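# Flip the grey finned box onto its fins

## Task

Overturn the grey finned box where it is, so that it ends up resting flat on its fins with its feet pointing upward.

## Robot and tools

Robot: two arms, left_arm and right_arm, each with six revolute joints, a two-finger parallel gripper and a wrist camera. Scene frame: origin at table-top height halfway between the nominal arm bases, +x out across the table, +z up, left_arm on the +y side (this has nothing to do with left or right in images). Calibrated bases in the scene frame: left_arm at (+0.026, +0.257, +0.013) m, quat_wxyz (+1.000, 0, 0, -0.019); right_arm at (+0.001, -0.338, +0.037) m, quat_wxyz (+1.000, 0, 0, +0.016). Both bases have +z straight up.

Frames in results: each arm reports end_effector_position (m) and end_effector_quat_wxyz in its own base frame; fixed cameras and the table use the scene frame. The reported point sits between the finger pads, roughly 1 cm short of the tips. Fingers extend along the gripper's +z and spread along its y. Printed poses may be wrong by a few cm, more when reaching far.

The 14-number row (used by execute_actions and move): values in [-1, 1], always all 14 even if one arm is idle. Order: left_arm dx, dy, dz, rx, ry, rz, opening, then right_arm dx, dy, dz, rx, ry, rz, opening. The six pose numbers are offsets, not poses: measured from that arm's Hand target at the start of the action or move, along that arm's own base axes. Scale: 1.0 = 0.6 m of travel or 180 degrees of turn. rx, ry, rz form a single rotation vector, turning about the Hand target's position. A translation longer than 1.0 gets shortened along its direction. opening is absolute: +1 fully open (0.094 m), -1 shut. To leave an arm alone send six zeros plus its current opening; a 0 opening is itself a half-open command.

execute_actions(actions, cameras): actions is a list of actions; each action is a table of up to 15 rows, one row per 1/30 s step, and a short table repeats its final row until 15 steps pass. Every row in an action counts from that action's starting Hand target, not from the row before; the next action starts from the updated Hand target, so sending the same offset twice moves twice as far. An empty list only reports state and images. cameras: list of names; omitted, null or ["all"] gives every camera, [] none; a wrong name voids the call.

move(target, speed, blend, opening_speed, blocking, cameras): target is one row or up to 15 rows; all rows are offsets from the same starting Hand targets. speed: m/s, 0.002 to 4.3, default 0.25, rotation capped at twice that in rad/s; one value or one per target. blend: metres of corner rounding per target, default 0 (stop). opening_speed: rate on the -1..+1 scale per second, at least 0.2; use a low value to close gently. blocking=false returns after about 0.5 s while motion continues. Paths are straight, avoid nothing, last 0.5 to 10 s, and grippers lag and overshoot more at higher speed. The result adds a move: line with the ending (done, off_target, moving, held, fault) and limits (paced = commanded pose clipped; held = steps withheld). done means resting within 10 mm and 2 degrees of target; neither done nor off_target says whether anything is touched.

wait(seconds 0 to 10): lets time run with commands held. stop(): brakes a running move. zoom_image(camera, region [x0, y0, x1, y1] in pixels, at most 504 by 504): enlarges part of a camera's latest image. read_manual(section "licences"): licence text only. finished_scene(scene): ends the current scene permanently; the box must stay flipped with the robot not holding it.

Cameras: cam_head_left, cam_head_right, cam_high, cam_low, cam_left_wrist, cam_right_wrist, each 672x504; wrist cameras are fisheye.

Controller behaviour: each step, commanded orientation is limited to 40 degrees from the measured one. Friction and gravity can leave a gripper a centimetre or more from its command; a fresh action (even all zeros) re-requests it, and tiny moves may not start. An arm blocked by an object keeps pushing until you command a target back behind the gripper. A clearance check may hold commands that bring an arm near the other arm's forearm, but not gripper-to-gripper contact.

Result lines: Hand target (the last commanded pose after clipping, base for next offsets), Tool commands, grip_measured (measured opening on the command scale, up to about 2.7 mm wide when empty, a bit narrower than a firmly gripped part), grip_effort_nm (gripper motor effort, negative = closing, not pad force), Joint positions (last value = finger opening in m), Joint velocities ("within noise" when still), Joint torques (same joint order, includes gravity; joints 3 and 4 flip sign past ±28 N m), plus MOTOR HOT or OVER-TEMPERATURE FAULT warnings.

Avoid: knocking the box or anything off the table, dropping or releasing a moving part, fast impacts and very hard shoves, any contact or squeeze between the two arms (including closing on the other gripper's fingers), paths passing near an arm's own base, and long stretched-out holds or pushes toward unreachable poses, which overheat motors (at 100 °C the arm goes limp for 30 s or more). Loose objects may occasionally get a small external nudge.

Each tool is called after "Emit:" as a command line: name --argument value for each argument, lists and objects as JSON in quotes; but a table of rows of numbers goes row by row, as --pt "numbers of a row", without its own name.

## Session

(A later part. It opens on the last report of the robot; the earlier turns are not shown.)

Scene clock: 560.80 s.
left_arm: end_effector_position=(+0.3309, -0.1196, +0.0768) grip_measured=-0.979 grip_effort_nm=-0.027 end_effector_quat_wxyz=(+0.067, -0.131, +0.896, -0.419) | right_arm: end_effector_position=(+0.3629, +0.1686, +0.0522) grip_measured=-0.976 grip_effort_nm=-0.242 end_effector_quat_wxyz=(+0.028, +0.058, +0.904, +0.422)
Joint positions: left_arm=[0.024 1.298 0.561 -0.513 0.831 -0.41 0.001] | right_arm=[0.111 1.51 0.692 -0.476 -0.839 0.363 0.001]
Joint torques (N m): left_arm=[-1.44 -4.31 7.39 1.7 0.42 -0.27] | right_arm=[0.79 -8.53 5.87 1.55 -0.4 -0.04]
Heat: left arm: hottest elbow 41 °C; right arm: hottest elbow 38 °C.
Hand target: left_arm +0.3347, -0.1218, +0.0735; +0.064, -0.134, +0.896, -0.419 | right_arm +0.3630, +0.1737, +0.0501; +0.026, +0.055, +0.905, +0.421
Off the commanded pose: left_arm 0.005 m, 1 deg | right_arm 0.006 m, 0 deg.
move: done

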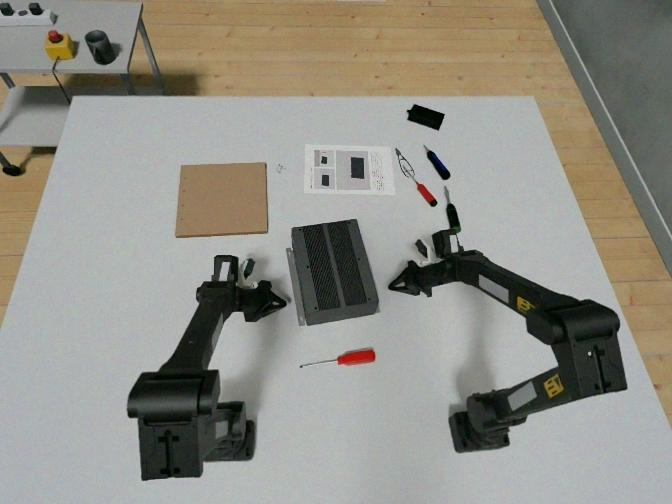

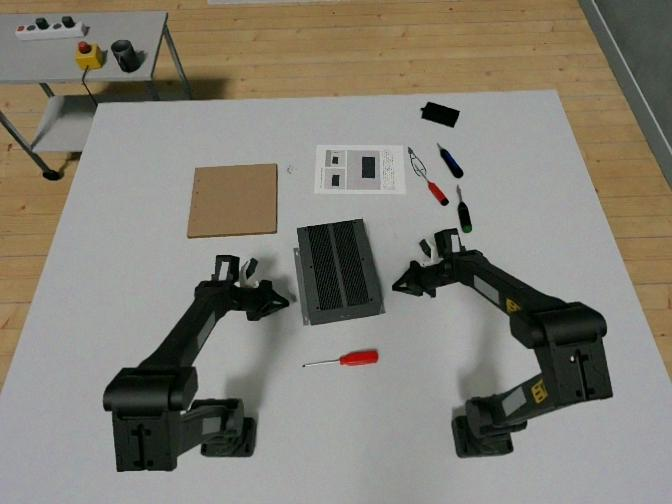

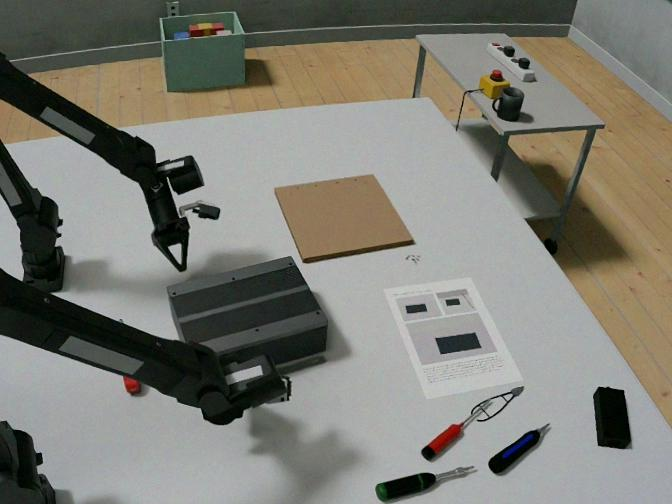

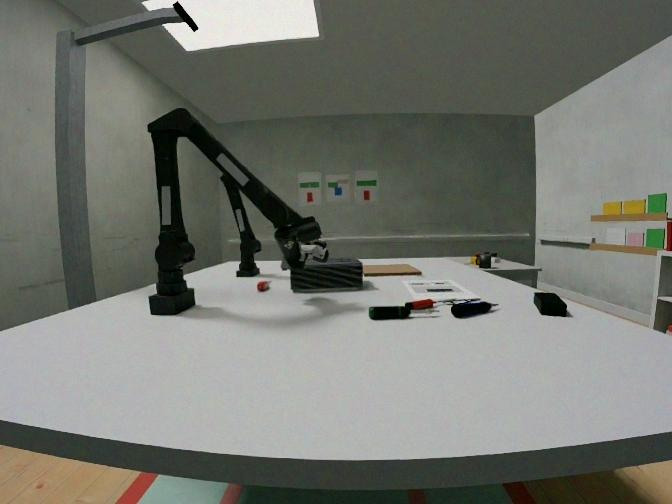

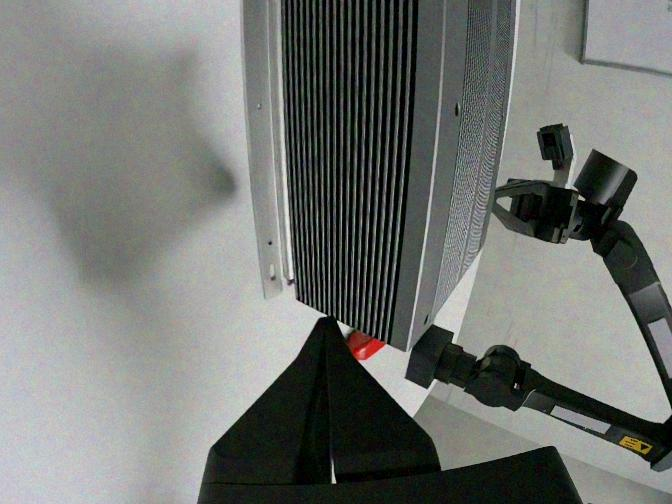

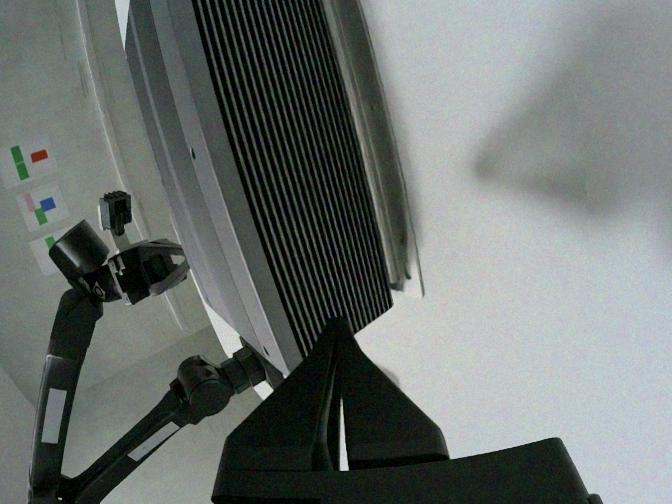

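Emit:
move --target '[0.015,-0.054,-0.05,0,0,0,-0.98,0.007,0.061,-0.053,0,0,0,-0.98]' --speed 0.06 --cameras '["cam_head_left","cam_left_wrist","cam_right_wrist"]'

Emit:
zoom_image --camera "cam_head_left" --region '[240, 200, 440, 380]'

Scene clock: 573.43 s.
left_arm: end_effector_position=(+0.3463, -0.1512, +0.0517) grip_measured=-0.979 grip_effort_nm=-0.027 end_effector_quat_wxyz=(+0.073, -0.129, +0.895, -0.420) | right_arm: end_effector_position=(+0.3681, +0.2053, +0.0215) grip_measured=-0.976 grip_effort_nm=-0.247 end_effector_quat_wxyz=(+0.029, +0.057, +0.904, +0.422)
Joint positions: left_arm=[-0.08 1.396 0.545 -0.282 0.792 -0.553 0.001] | right_arm=[0.211 1.605 0.676 -0.262 -0.807 0.501 0.001]
Joint torques (N m): left_arm=[-1.67 -4.89 5.98 1.95 0.37 -0.27] | right_arm=[0.5 -8.47 5.27 1.84 -0.38 0.05]
Heat: left arm: hottest elbow 41 °C; right arm: hottest elbow 38 °C.
Hand target: left_arm +0.3437, -0.1543, +0.0437; +0.064, -0.134, +0.896, -0.419 | right_arm +0.3673, +0.2103, +0.0183; +0.026, +0.055, +0.905, +0.421
Off the commanded pose: left_arm 0.009 m, 1 deg | right_arm 0.006 m, 0 deg.
move: done

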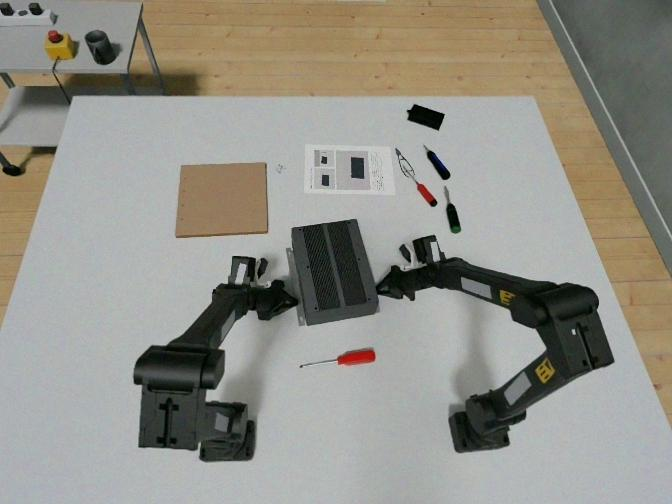

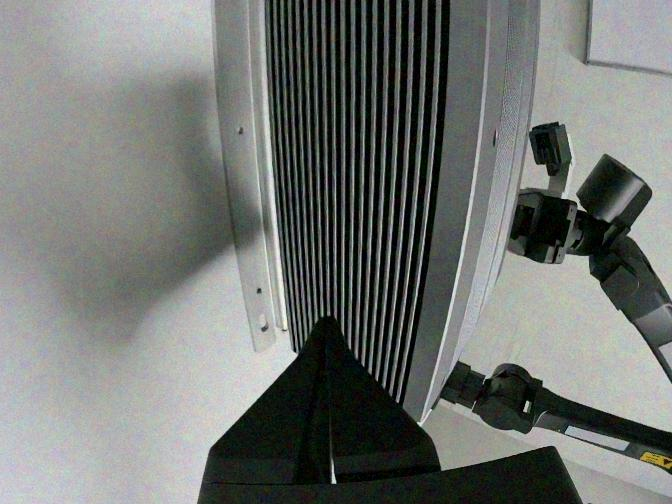

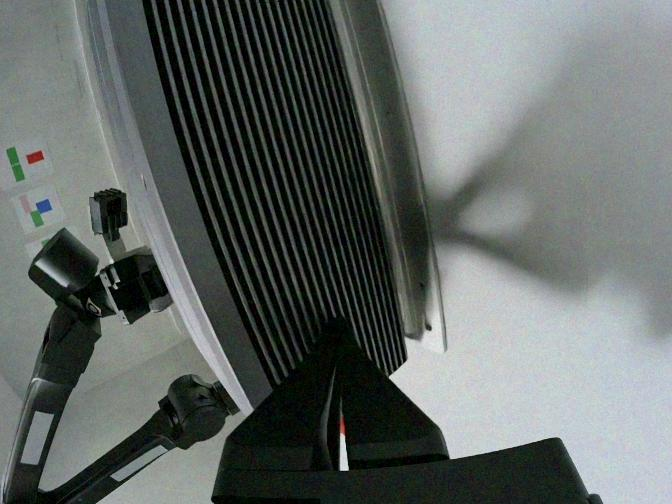

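Scaled by 2.520.

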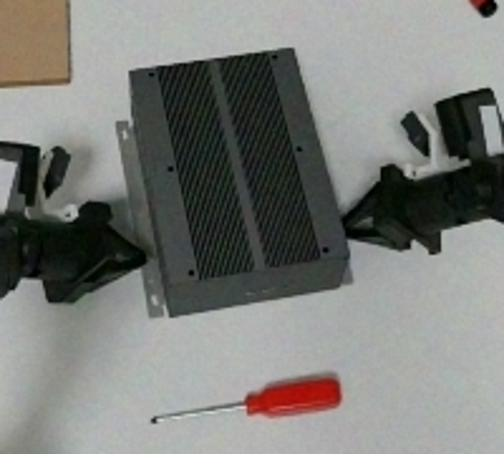

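Emit:
move --target '[0.008,-0.04,0.0,0,0,0,-0.98,-0.003,0.025,0,0,0,0,-0.98]' --speed 0.05 --cameras '["cam_head_left","cam_left_wrist","cam_right_wrist"]'

Emit:
zoom_image --camera "cam_head_left" --region '[240, 200, 440, 380]'

Scene clock: 581.23 s.
left_arm: end_effector_position=(+0.3508, -0.1664, +0.0508) grip_measured=-0.979 grip_effort_nm=-0.032 end_effector_quat_wxyz=(+0.074, -0.141, +0.895, -0.418) | right_arm: end_effector_position=(+0.3701, +0.2081, +0.0189) grip_measured=-0.976 grip_effort_nm=-0.252 end_effector_quat_wxyz=(+0.032, +0.072, +0.906, +0.416)
Joint positions: left_arm=[-0.133 1.404 0.545 -0.219 0.757 -0.644 0.001] | right_arm=[0.224 1.606 0.67 -0.227 -0.781 0.552 0.001]
Joint torques (N m): left_arm=[-3.55 -4.72 6.5 2.35 0.43 -0.29] | right_arm=[3.55 -8.18 5.38 1.94 -0.78 0.01]
Heat: left arm: hottest elbow 40 °C; right arm: hottest elbow 37 °C.
Hand target: left_arm +0.3485, -0.1782, +0.0437; +0.064, -0.134, +0.896, -0.419 | right_arm +0.3654, +0.2254, +0.0183; +0.026, +0.055, +0.905, +0.421
Off the commanded pose: left_arm 0.014 m, 1 deg | right_arm 0.018 m, 2 deg.
move: off_target (left_arm, right_arm)

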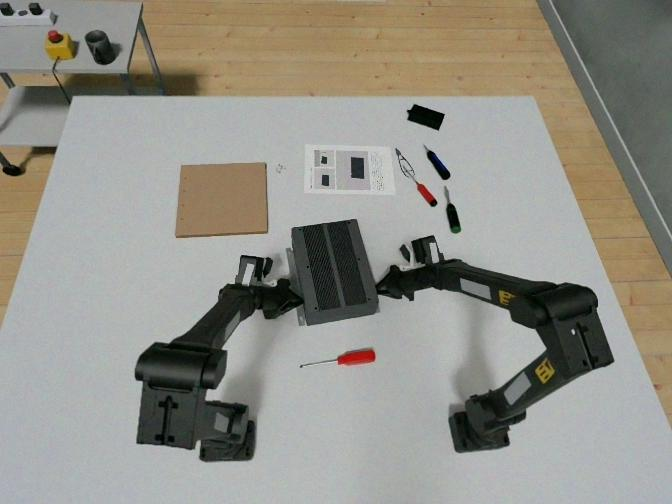

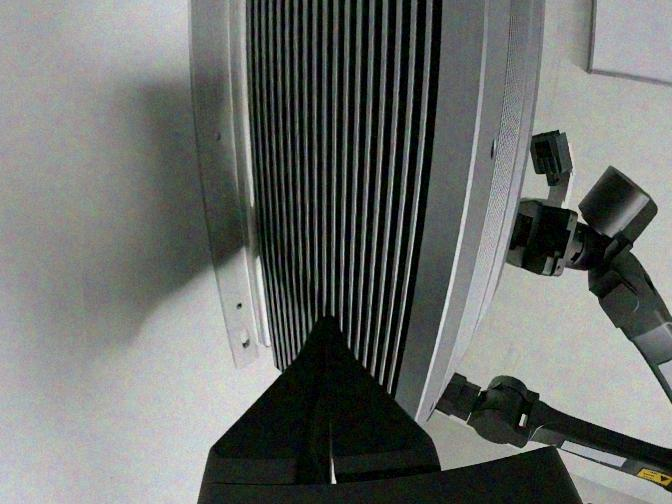

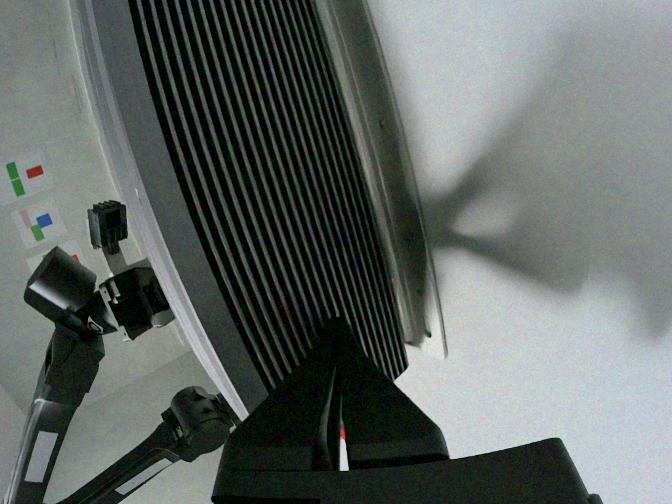

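Scaled by 2.520.

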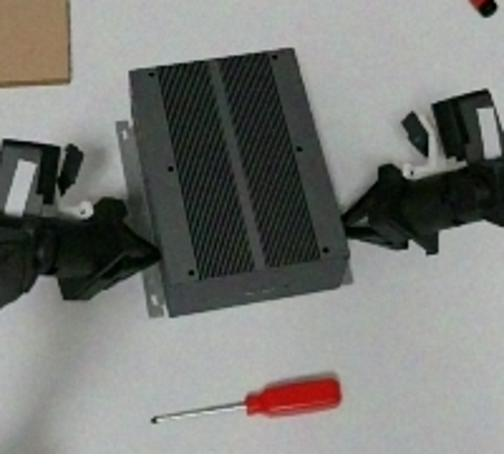

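Emit:
move --target '[0.012,-0.075,0.0,0,0,0,-0.98,-0.01,0.067,0,0,0,0,-0.98]' --speed 0.05 --cameras '["cam_left_wrist","cam_right_wrist"]'

Emit:
move --target '[0,0,0.1,0,0,0,-0.98,0,0,0.1,0,0,0,-0.98]' --speed 0.05

Emit:
zoom_image --camera "cam_low" --region '[250, 220, 390, 310]'

Scene clock: 591.70 s.
left_arm: end_effector_position=(+0.3619, -0.1661, +0.0515) grip_measured=-0.979 grip_effort_nm=-0.037 end_effector_quat_wxyz=(+0.088, -0.189, +0.892, -0.401) | right_arm: end_effector_position=(+0.3792, +0.2102, +0.0188) grip_measured=-0.976 grip_effort_nm=-0.252 end_effector_quat_wxyz=(+0.052, +0.110, +0.907, +0.403)
Joint positions: left_arm=[-0.156 1.393 0.543 -0.167 0.676 -0.774 0.001] | right_arm=[0.245 1.593 0.654 -0.148 -0.713 0.67 0.001]
Joint torques (N m): left_arm=[-11.81 -2.73 7.76 3.9 1.24 -0.28] | right_arm=[9.52 -8.23 5.86 2.39 -1.7 -0.01]
Heat: left arm: hottest elbow 40 °C; right arm: hottest elbow 37 °C.
Hand target: left_arm +0.3555, -0.2232, +0.0436; +0.064, -0.134, +0.896, -0.419 | right_arm +0.3594, +0.2655, +0.0183; +0.026, +0.055, +0.905, +0.421
Off the commanded pose: left_arm 0.058 m, 7 deg | right_arm 0.059 m, 7 deg.
move: off_target (left_arm, right_arm)

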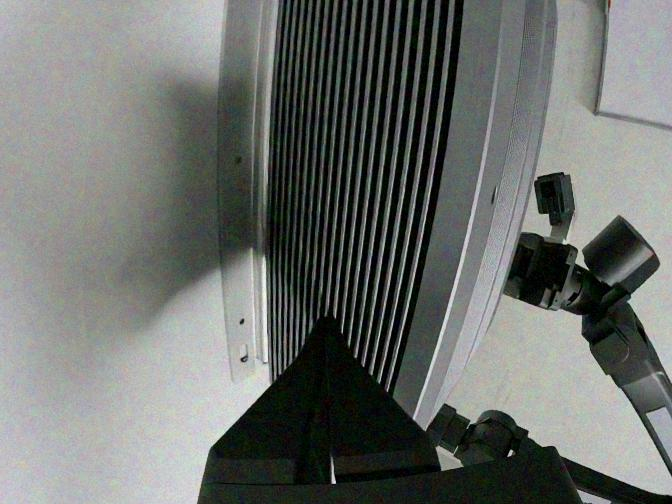

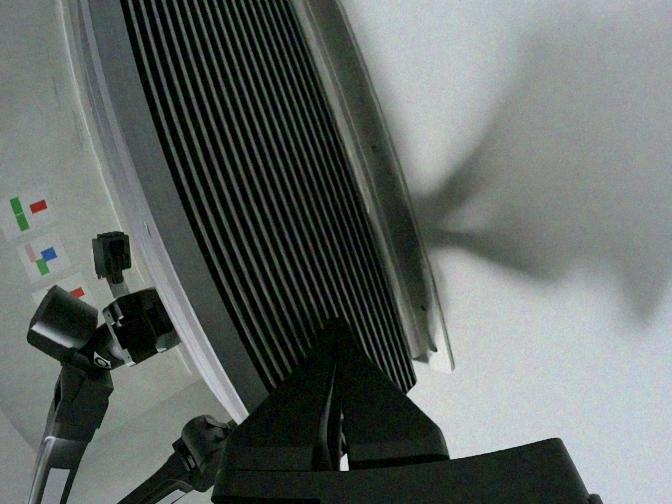

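Scene clock: 593.53 s.
left_arm: end_effector_position=(+0.3360, -0.1713, +0.0531) grip_measured=-0.979 grip_effort_nm=-0.037 end_effector_quat_wxyz=(+0.047, -0.198, +0.908, -0.367) | right_arm: end_effector_position=(+0.3566, +0.2075, +0.0335) grip_measured=-0.976 grip_effort_nm=-0.252 end_effector_quat_wxyz=(+0.023, +0.122, +0.919, +0.373)
Joint positions: left_arm=[-0.198 1.337 0.551 -0.332 0.631 -0.778 0.001] | right_arm=[0.266 1.506 0.654 -0.315 -0.672 0.671 0.001]
Joint torques (N m): left_arm=[-8.29 -9.11 12.74 1.99 3.11 -0.34] | right_arm=[7.71 -12.22 10.02 1.21 -3.57 0.02]
Heat: left arm: hottest elbow 40 °C; right arm: hottest elbow 37 °C.
Hand target: left_arm +0.3556, -0.2232, +0.1035; +0.064, -0.134, +0.896, -0.419 | right_arm +0.3594, +0.2656, +0.0784; +0.026, +0.055, +0.905, +0.421
Off the commanded pose: left_arm 0.075 m, 10 deg | right_arm 0.073 m, 10 deg.
move: off_target (left_arm, right_arm)

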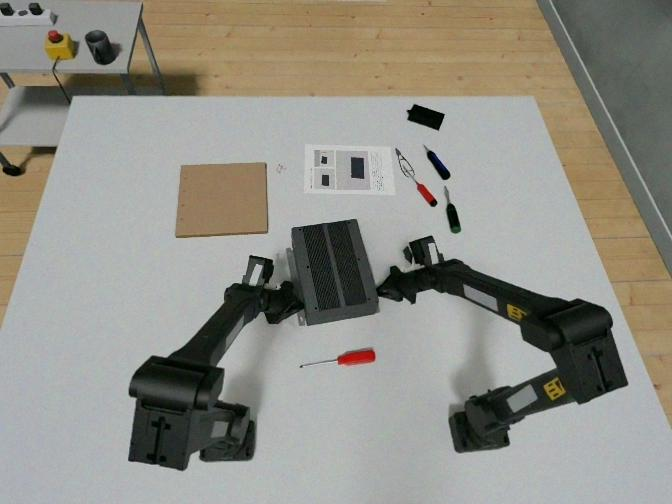

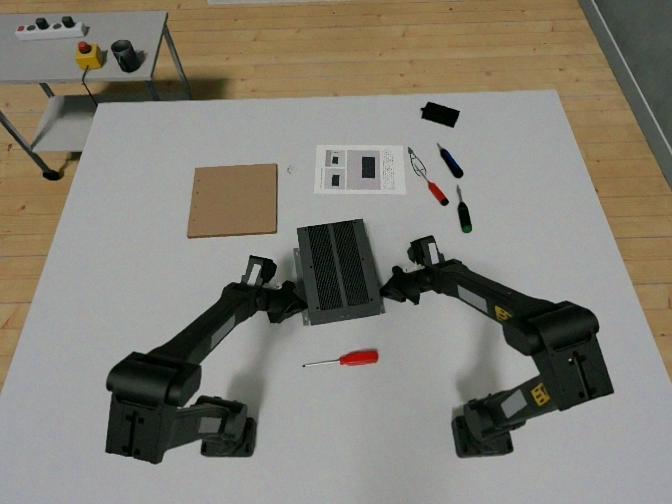

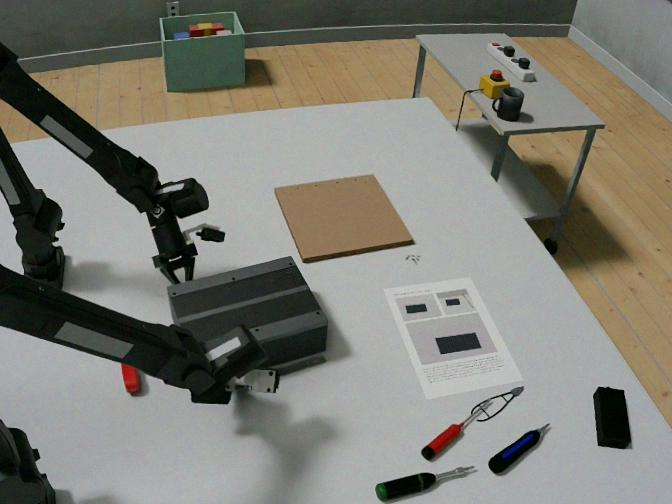

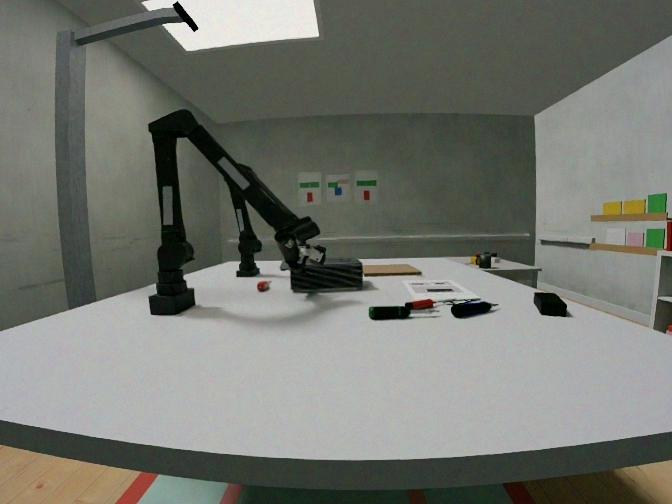

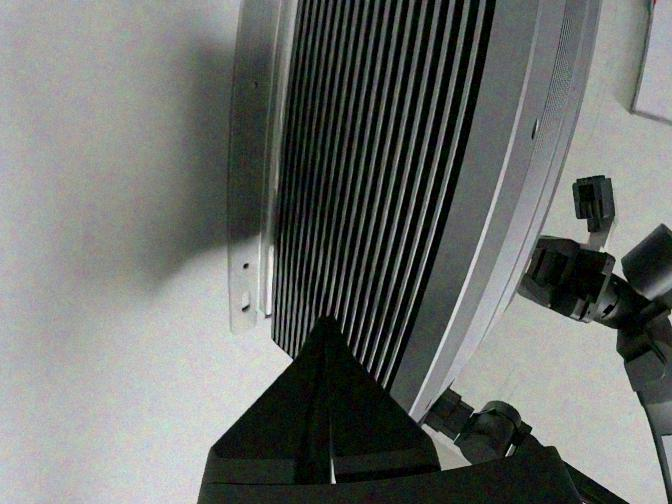

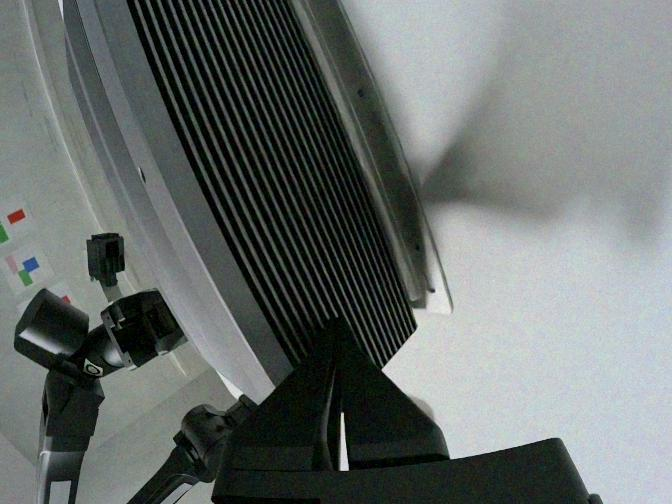

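Scaled by 3.600.

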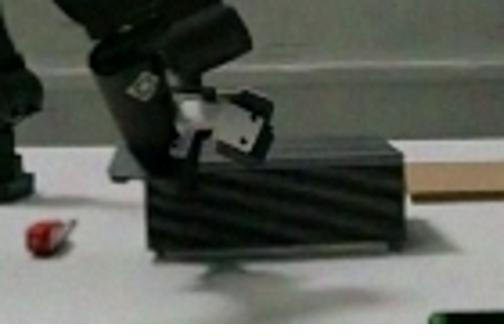

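Emit:
move --target '[0.03,-0.03,0.07,0,0,0,-0.98,0.03,0.03,0.07,0,0,0,-0.98]' --speed 0.05 --cameras '["cam_left_wrist","cam_right_wrist","cam_low"]'

Emit:
zoom_image --camera "cam_low" --region '[250, 220, 390, 310]'

Scene clock: 603.20 s.
left_arm: end_effector_position=(+0.3298, -0.1746, +0.0652) grip_measured=-0.979 grip_effort_nm=-0.037 end_effector_quat_wxyz=(+0.014, -0.214, +0.914, -0.343) | right_arm: end_effector_position=(+0.3553, +0.2068, +0.0529) grip_measured=-0.976 grip_effort_nm=-0.256 end_effector_quat_wxyz=(-0.002, +0.140, +0.924, +0.356)
Joint positions: left_arm=[-0.221 1.311 0.602 -0.483 0.604 -0.801 0.001] | right_arm=[0.271 1.466 0.704 -0.463 -0.655 0.691 0.001]
Joint torques (N m): left_arm=[-8.82 -10.81 16.76 2.77 3.77 -0.39] | right_arm=[8.64 -12.51 13.6 1.95 -4.09 0.11]
Heat: left arm: hottest elbow 42 °C; right arm: hottest elbow 38 °C.
Hand target: left_arm +0.3737, -0.2412, +0.1456; +0.064, -0.134, +0.896, -0.419 | right_arm +0.3774, +0.2836, +0.1205; +0.026, +0.055, +0.905, +0.421
Off the commanded pose: left_arm 0.113 m, 14 deg | right_arm 0.105 m, 13 deg.
move: off_target (left_arm, right_arm)
Images, in order (width x height): cam_low 672x504, cam_left_wrist 672x504, cam_right_wrist 672x504.

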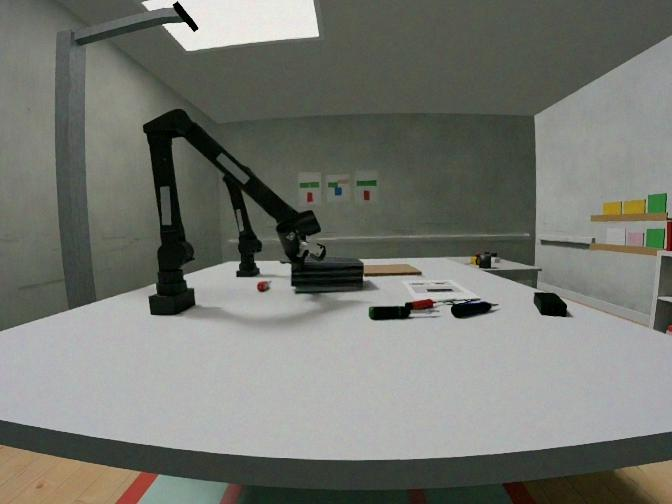

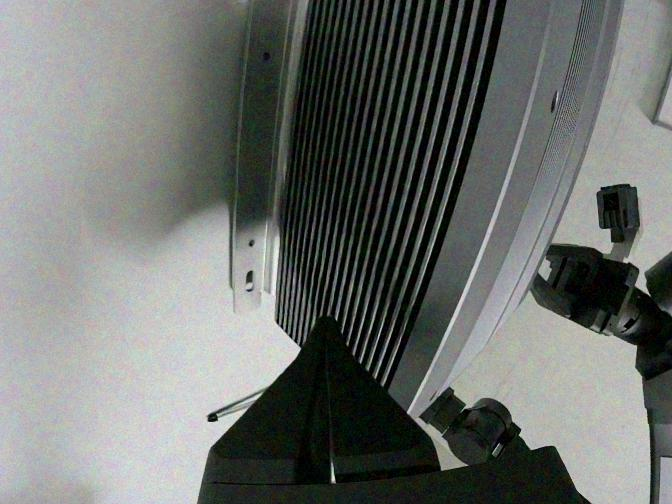

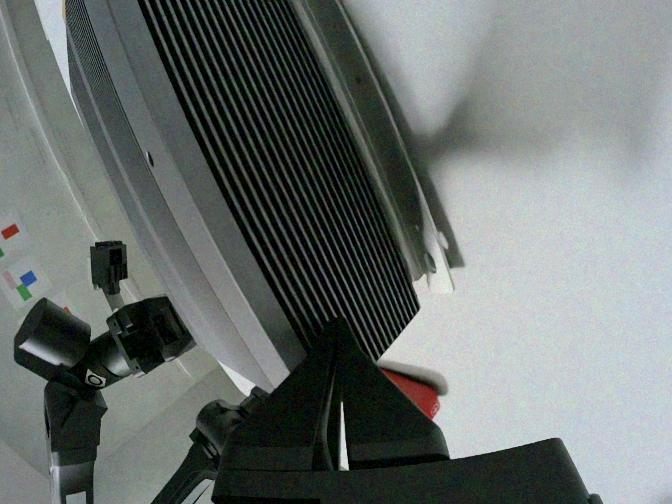

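Scaled by 3.600.

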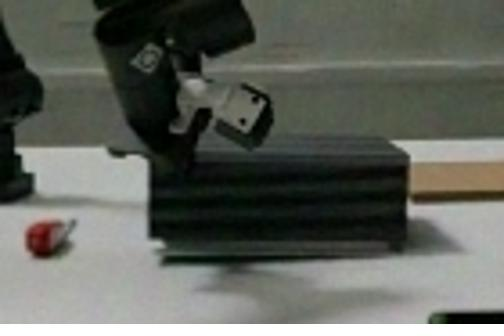

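Emit:
move --target '[0.053,-0.015,0.103,0,0,0,-0.98,0.047,0.032,0.103,0,0,0,-0.98]' --speed 0.05 --cameras '["cam_left_wrist","cam_right_wrist","cam_low"]'

Emit:
zoom_image --camera "cam_low" --region '[250, 220, 390, 310]'

Scene clock: 615.57 s.
left_arm: end_effector_position=(+0.3494, -0.1781, +0.1178) grip_measured=-0.979 grip_effort_nm=-0.042 end_effector_quat_wxyz=(-0.002, -0.222, +0.917, -0.332) | right_arm: end_effector_position=(+0.3894, +0.2069, +0.1047) grip_measured=-0.976 grip_effort_nm=-0.256 end_effector_quat_wxyz=(+0.009, +0.150, +0.930, +0.336)
Joint positions: left_arm=[-0.221 1.278 0.754 -0.709 0.597 -0.801 0.001] | right_arm=[0.265 1.432 0.858 -0.653 -0.606 0.694 0.001]
Joint torques (N m): left_arm=[-8.35 -9.58 19.58 3.95 4.19 -0.27] | right_arm=[10.29 -13.1 15.62 2.06 -5.87 0.12]
Heat: left arm: hottest wrist yaw 46 °C; right arm: hottest wrist yaw 46 °C.
Hand target: left_arm +0.4053, -0.2502, +0.2074; +0.063, -0.134, +0.896, -0.419 | right_arm +0.4056, +0.3028, +0.1820; +0.026, +0.055, +0.905, +0.421
Off the commanded pose: left_arm 0.128 m, 16 deg | right_arm 0.124 m, 15 deg.
move: off_target (left_arm, right_arm)
Images, in order (width x height): cam_low 672x504, cam_left_wrist 672x504, cam_right_wrist 672x504.

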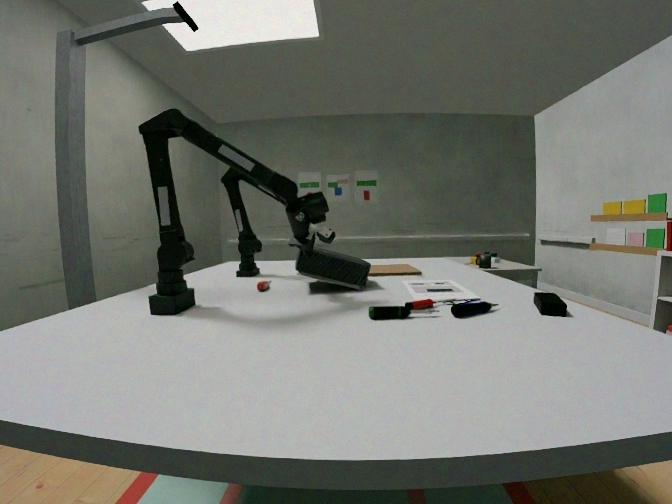

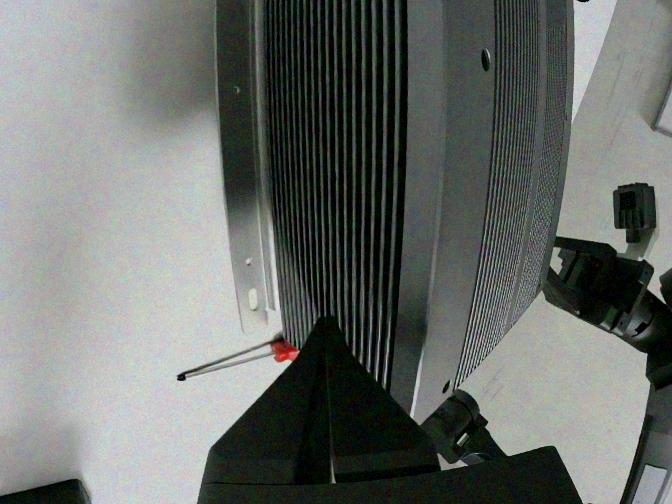

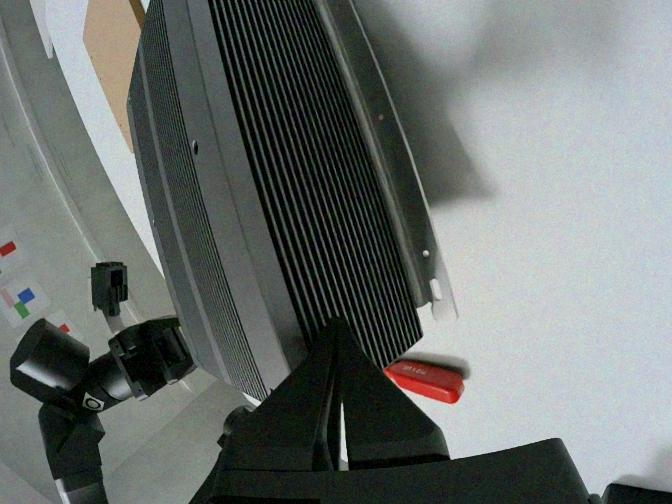

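Scaled by 3.600.

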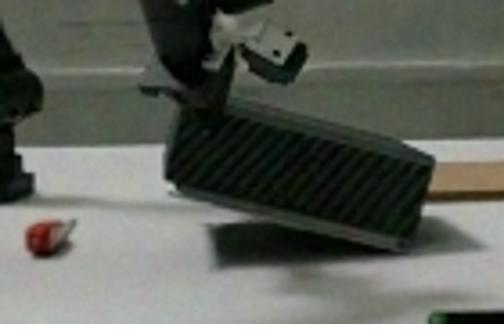

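Emit:
move --target '[0.162,0.033,0.155,0,0,0,-0.98,0.163,0.023,0.155,0,0,0,-0.98]' --speed 0.06 --cameras '["cam_left_wrist","cam_right_wrist","cam_low","cam_head_left"]'

Emit:
zoom_image --camera "cam_low" --region '[250, 200, 410, 310]'

Scene clock: 625.10 s.
left_arm: end_effector_position=(+0.4723, -0.1492, +0.2333) grip_measured=-0.979 grip_effort_nm=-0.032 end_effector_quat_wxyz=(+0.032, -0.231, +0.906, -0.353) | right_arm: end_effector_position=(+0.5197, +0.2274, +0.2233) grip_measured=-0.976 grip_effort_nm=-0.256 end_effector_quat_wxyz=(+0.036, +0.142, +0.918, +0.368)
Joint positions: left_arm=[-0.095 1.434 1.214 -0.992 0.646 -0.716 0.001] | right_arm=[0.227 1.604 1.364 -0.919 -0.656 0.677 0.001]
Joint torques (N m): left_arm=[-10.7 -10.17 18.7 3.3 4.25 -0.07] | right_arm=[9.58 -14.45 13.74 1.2 -4.45 -0.15]
Heat: left arm: hottest wrist yaw 55 °C; right arm: hottest wrist yaw 61 °C.
Hand target: left_arm +0.5027, -0.2303, +0.3005; +0.064, -0.134, +0.896, -0.419 | right_arm +0.5034, +0.3165, +0.2751; +0.026, +0.055, +0.905, +0.421
Off the commanded pose: left_arm 0.110 m, 14 deg | right_arm 0.104 m, 12 deg.
move: off_target (left_arm, right_arm)
Images, in order (width x height): cam_head_left 672x504, cam_low 672x504, cam_left_wrist 672x504, cam_right_wrist 672x504.

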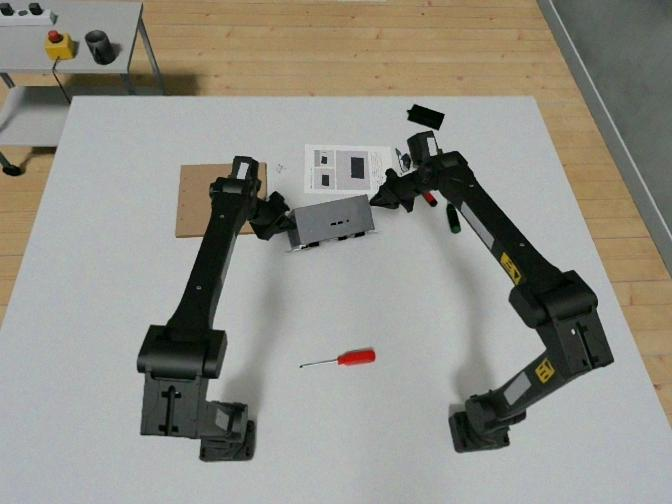

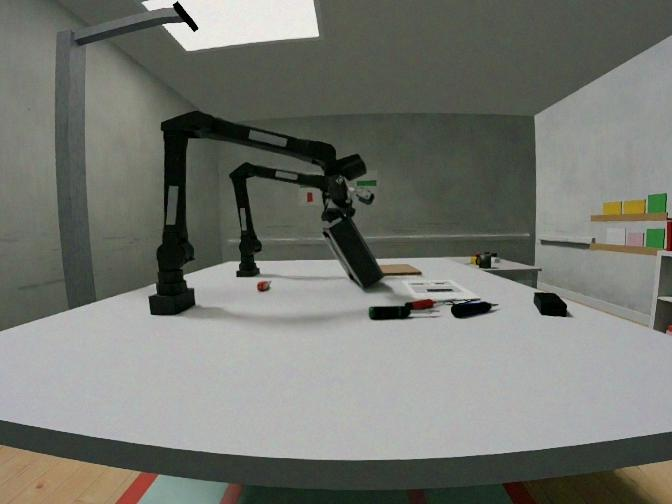

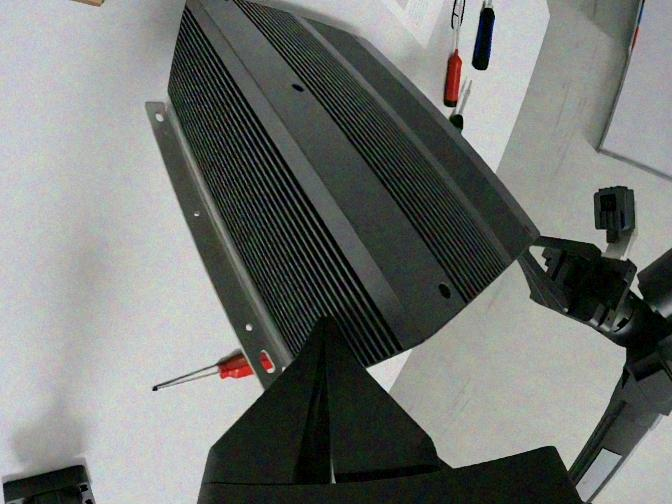

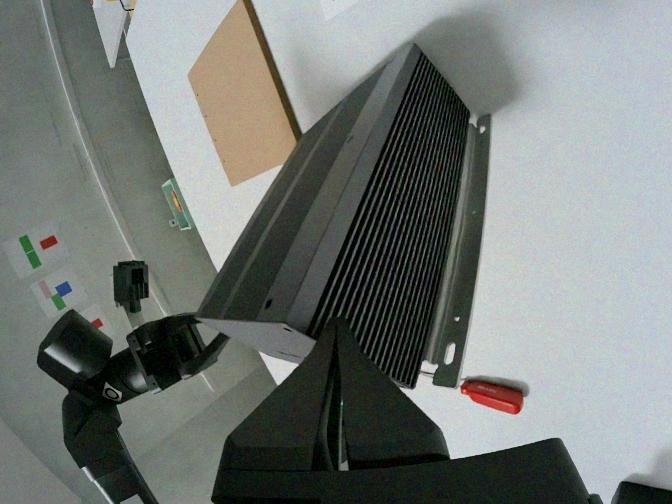

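Scaled by 3.150.

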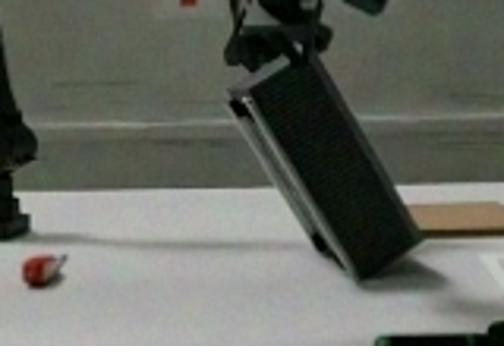

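Emit:
move --target '[-0.15,-0.03,0.0,0,0,0,-0.98,-0.15,-0.02,0.0,0,0,0,-0.98]' --speed 0.07 --cameras '["cam_left_wrist","cam_right_wrist","cam_low","cam_head_left"]'

Emit:
zoom_image --camera "cam_low" --region '[230, 200, 390, 310]'

Scene clock: 663.83 s.
left_arm: end_effector_position=(+0.4149, -0.2456, +0.2953) grip_measured=-0.979 grip_effort_nm=-0.037 end_effector_quat_wxyz=(+0.057, -0.135, +0.898, -0.415) | right_arm: end_effector_position=(+0.4155, +0.2979, +0.2681) grip_measured=-0.975 grip_effort_nm=-0.256 end_effector_quat_wxyz=(+0.019, +0.062, +0.907, +0.417)
Joint positions: left_arm=[-0.307 1.275 1.161 -0.877 0.681 -0.817 0.001] | right_arm=[0.399 1.395 1.209 -0.865 -0.722 0.735 0.001]
Joint torques (N m): left_arm=[-1.26 -9.76 8.95 2.25 0.28 -0.26] | right_arm=[0.97 -11.63 8.5 1.99 -0.27 -0.04]
Heat: left arm: hottest wrist yaw 74 °C; right arm: hottest wrist yaw 68 °C.
Hand target: left_arm +0.4126, -0.2483, +0.3005; +0.064, -0.134, +0.896, -0.419 | right_arm +0.4134, +0.3046, +0.2751; +0.026, +0.055, +0.905, +0.421
Off the commanded pose: left_arm 0.006 m, 1 deg | right_arm 0.010 m, 1 deg.
move: done
Images, in order (width x height): cam_head_left 672x504, cam_low 672x504, cam_left_wrist 672x504, cam_right_wrist 672x504.

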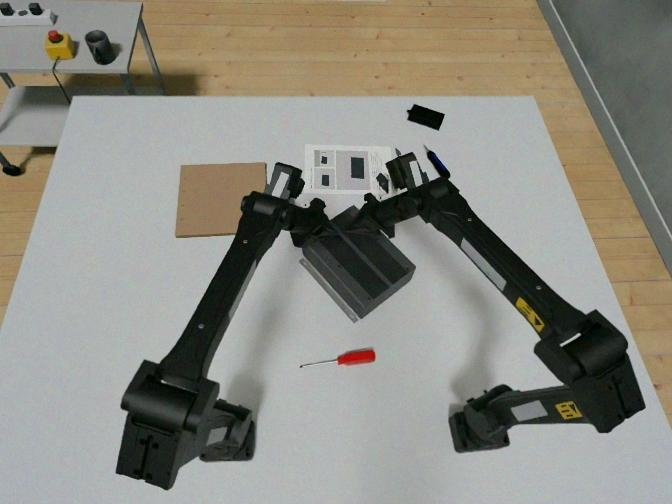

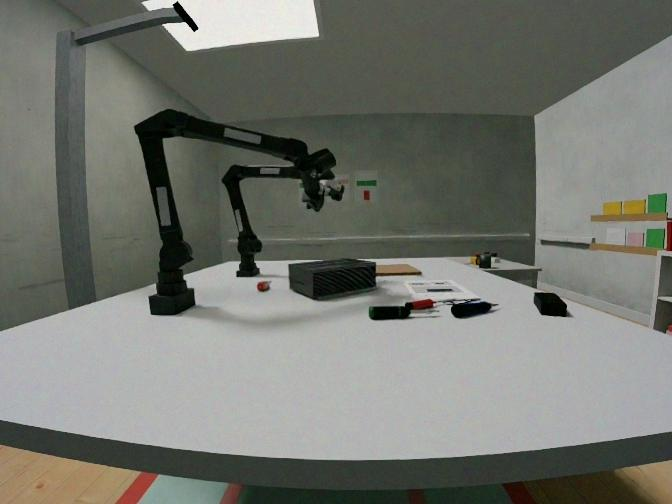

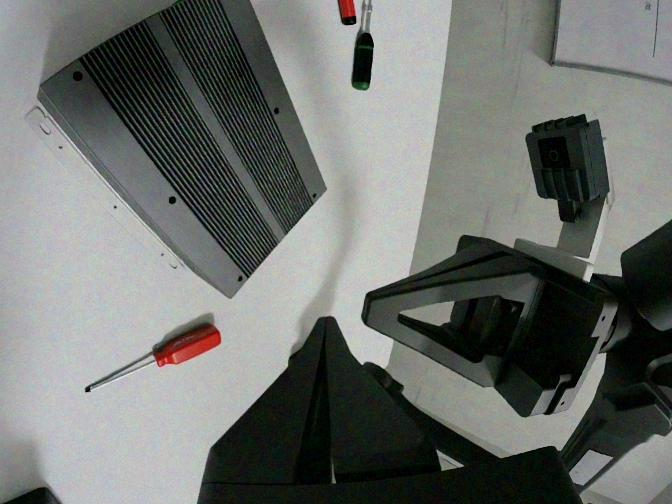

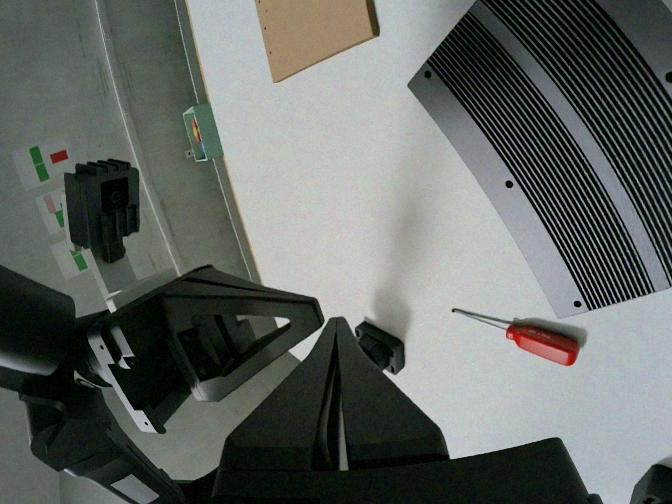

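Scaled by 3.150.

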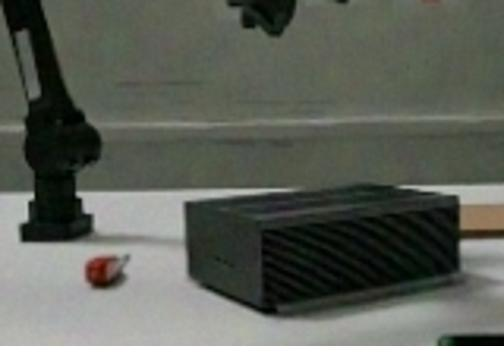

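Emit:
move --pt "0 0.2 0 0 0 0 -0.98 -0.203 -0.228 -0.125 0 0 0 -0.98" --pt "0 0.2 0 0 0 0 -0.98 -0.203 -0.228 -0.443 0 0 0 -0.98" --speed 0.2 --cameras '["cam_left_wrist","cam_right_wrist","cam_head_left"]'

Scene clock: 729.97 s.
left_arm: end_effector_position=(+0.4087, -0.1309, +0.2913) grip_measured=-0.979 grip_effort_nm=-0.037 end_effector_quat_wxyz=(+0.055, -0.140, +0.896, -0.417) | right_arm: end_effector_position=(+0.2881, +0.1695, +0.0107) grip_measured=-0.975 grip_effort_nm=-0.261 end_effector_quat_wxyz=(+0.025, +0.048, +0.906, +0.419)
Joint positions: left_arm=[-0.012 1.253 1.15 -1.136 0.818 -0.466 0.001] | right_arm=[0.144 1.464 0.463 -0.281 -0.829 0.379 0.001]
Joint torques (N m): left_arm=[-0.26 -7.88 10.66 0.81 0.65 0.01] | right_arm=[-1.08 -6.12 4.7 1.54 -0.68 -0.02]
Heat: left arm: hottest elbow 51 °C; right arm: hottest elbow 44 °C.
Hand target: left_arm +0.4126, -0.1283, +0.3004; +0.064, -0.134, +0.896, -0.419 | right_arm +0.2917, +0.1677, +0.0094; +0.026, +0.055, +0.905, +0.421
Off the commanded pose: left_arm 0.010 m, 1 deg | right_arm 0.004 m, 1 deg.
move: done
Images, in order (width x height): cam_head_left 672x504, cam_left_wrist 672x504, cam_right_wrist 672x504.

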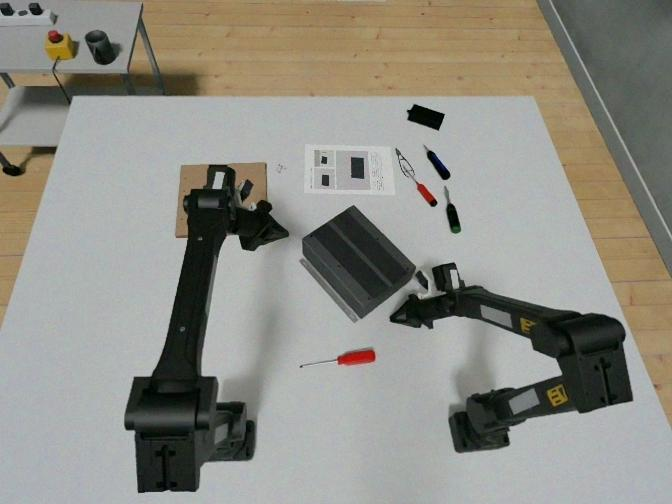

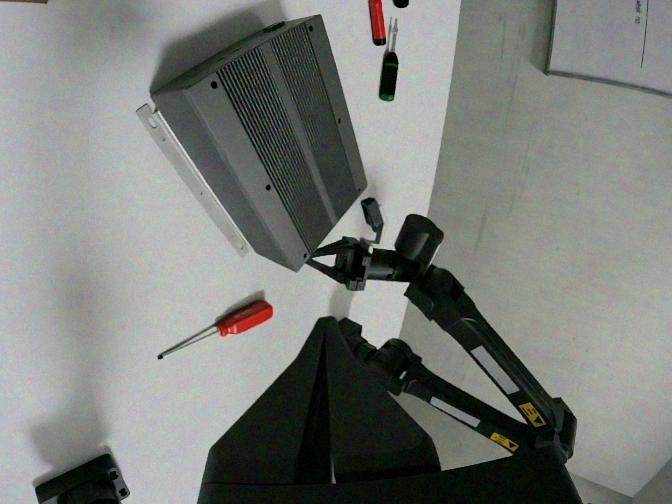

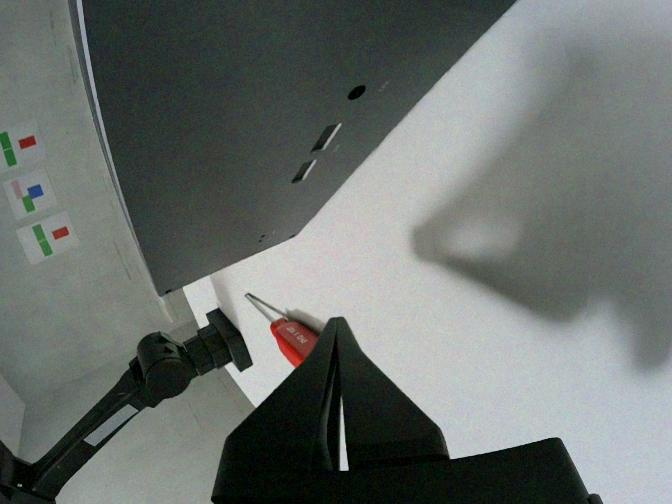

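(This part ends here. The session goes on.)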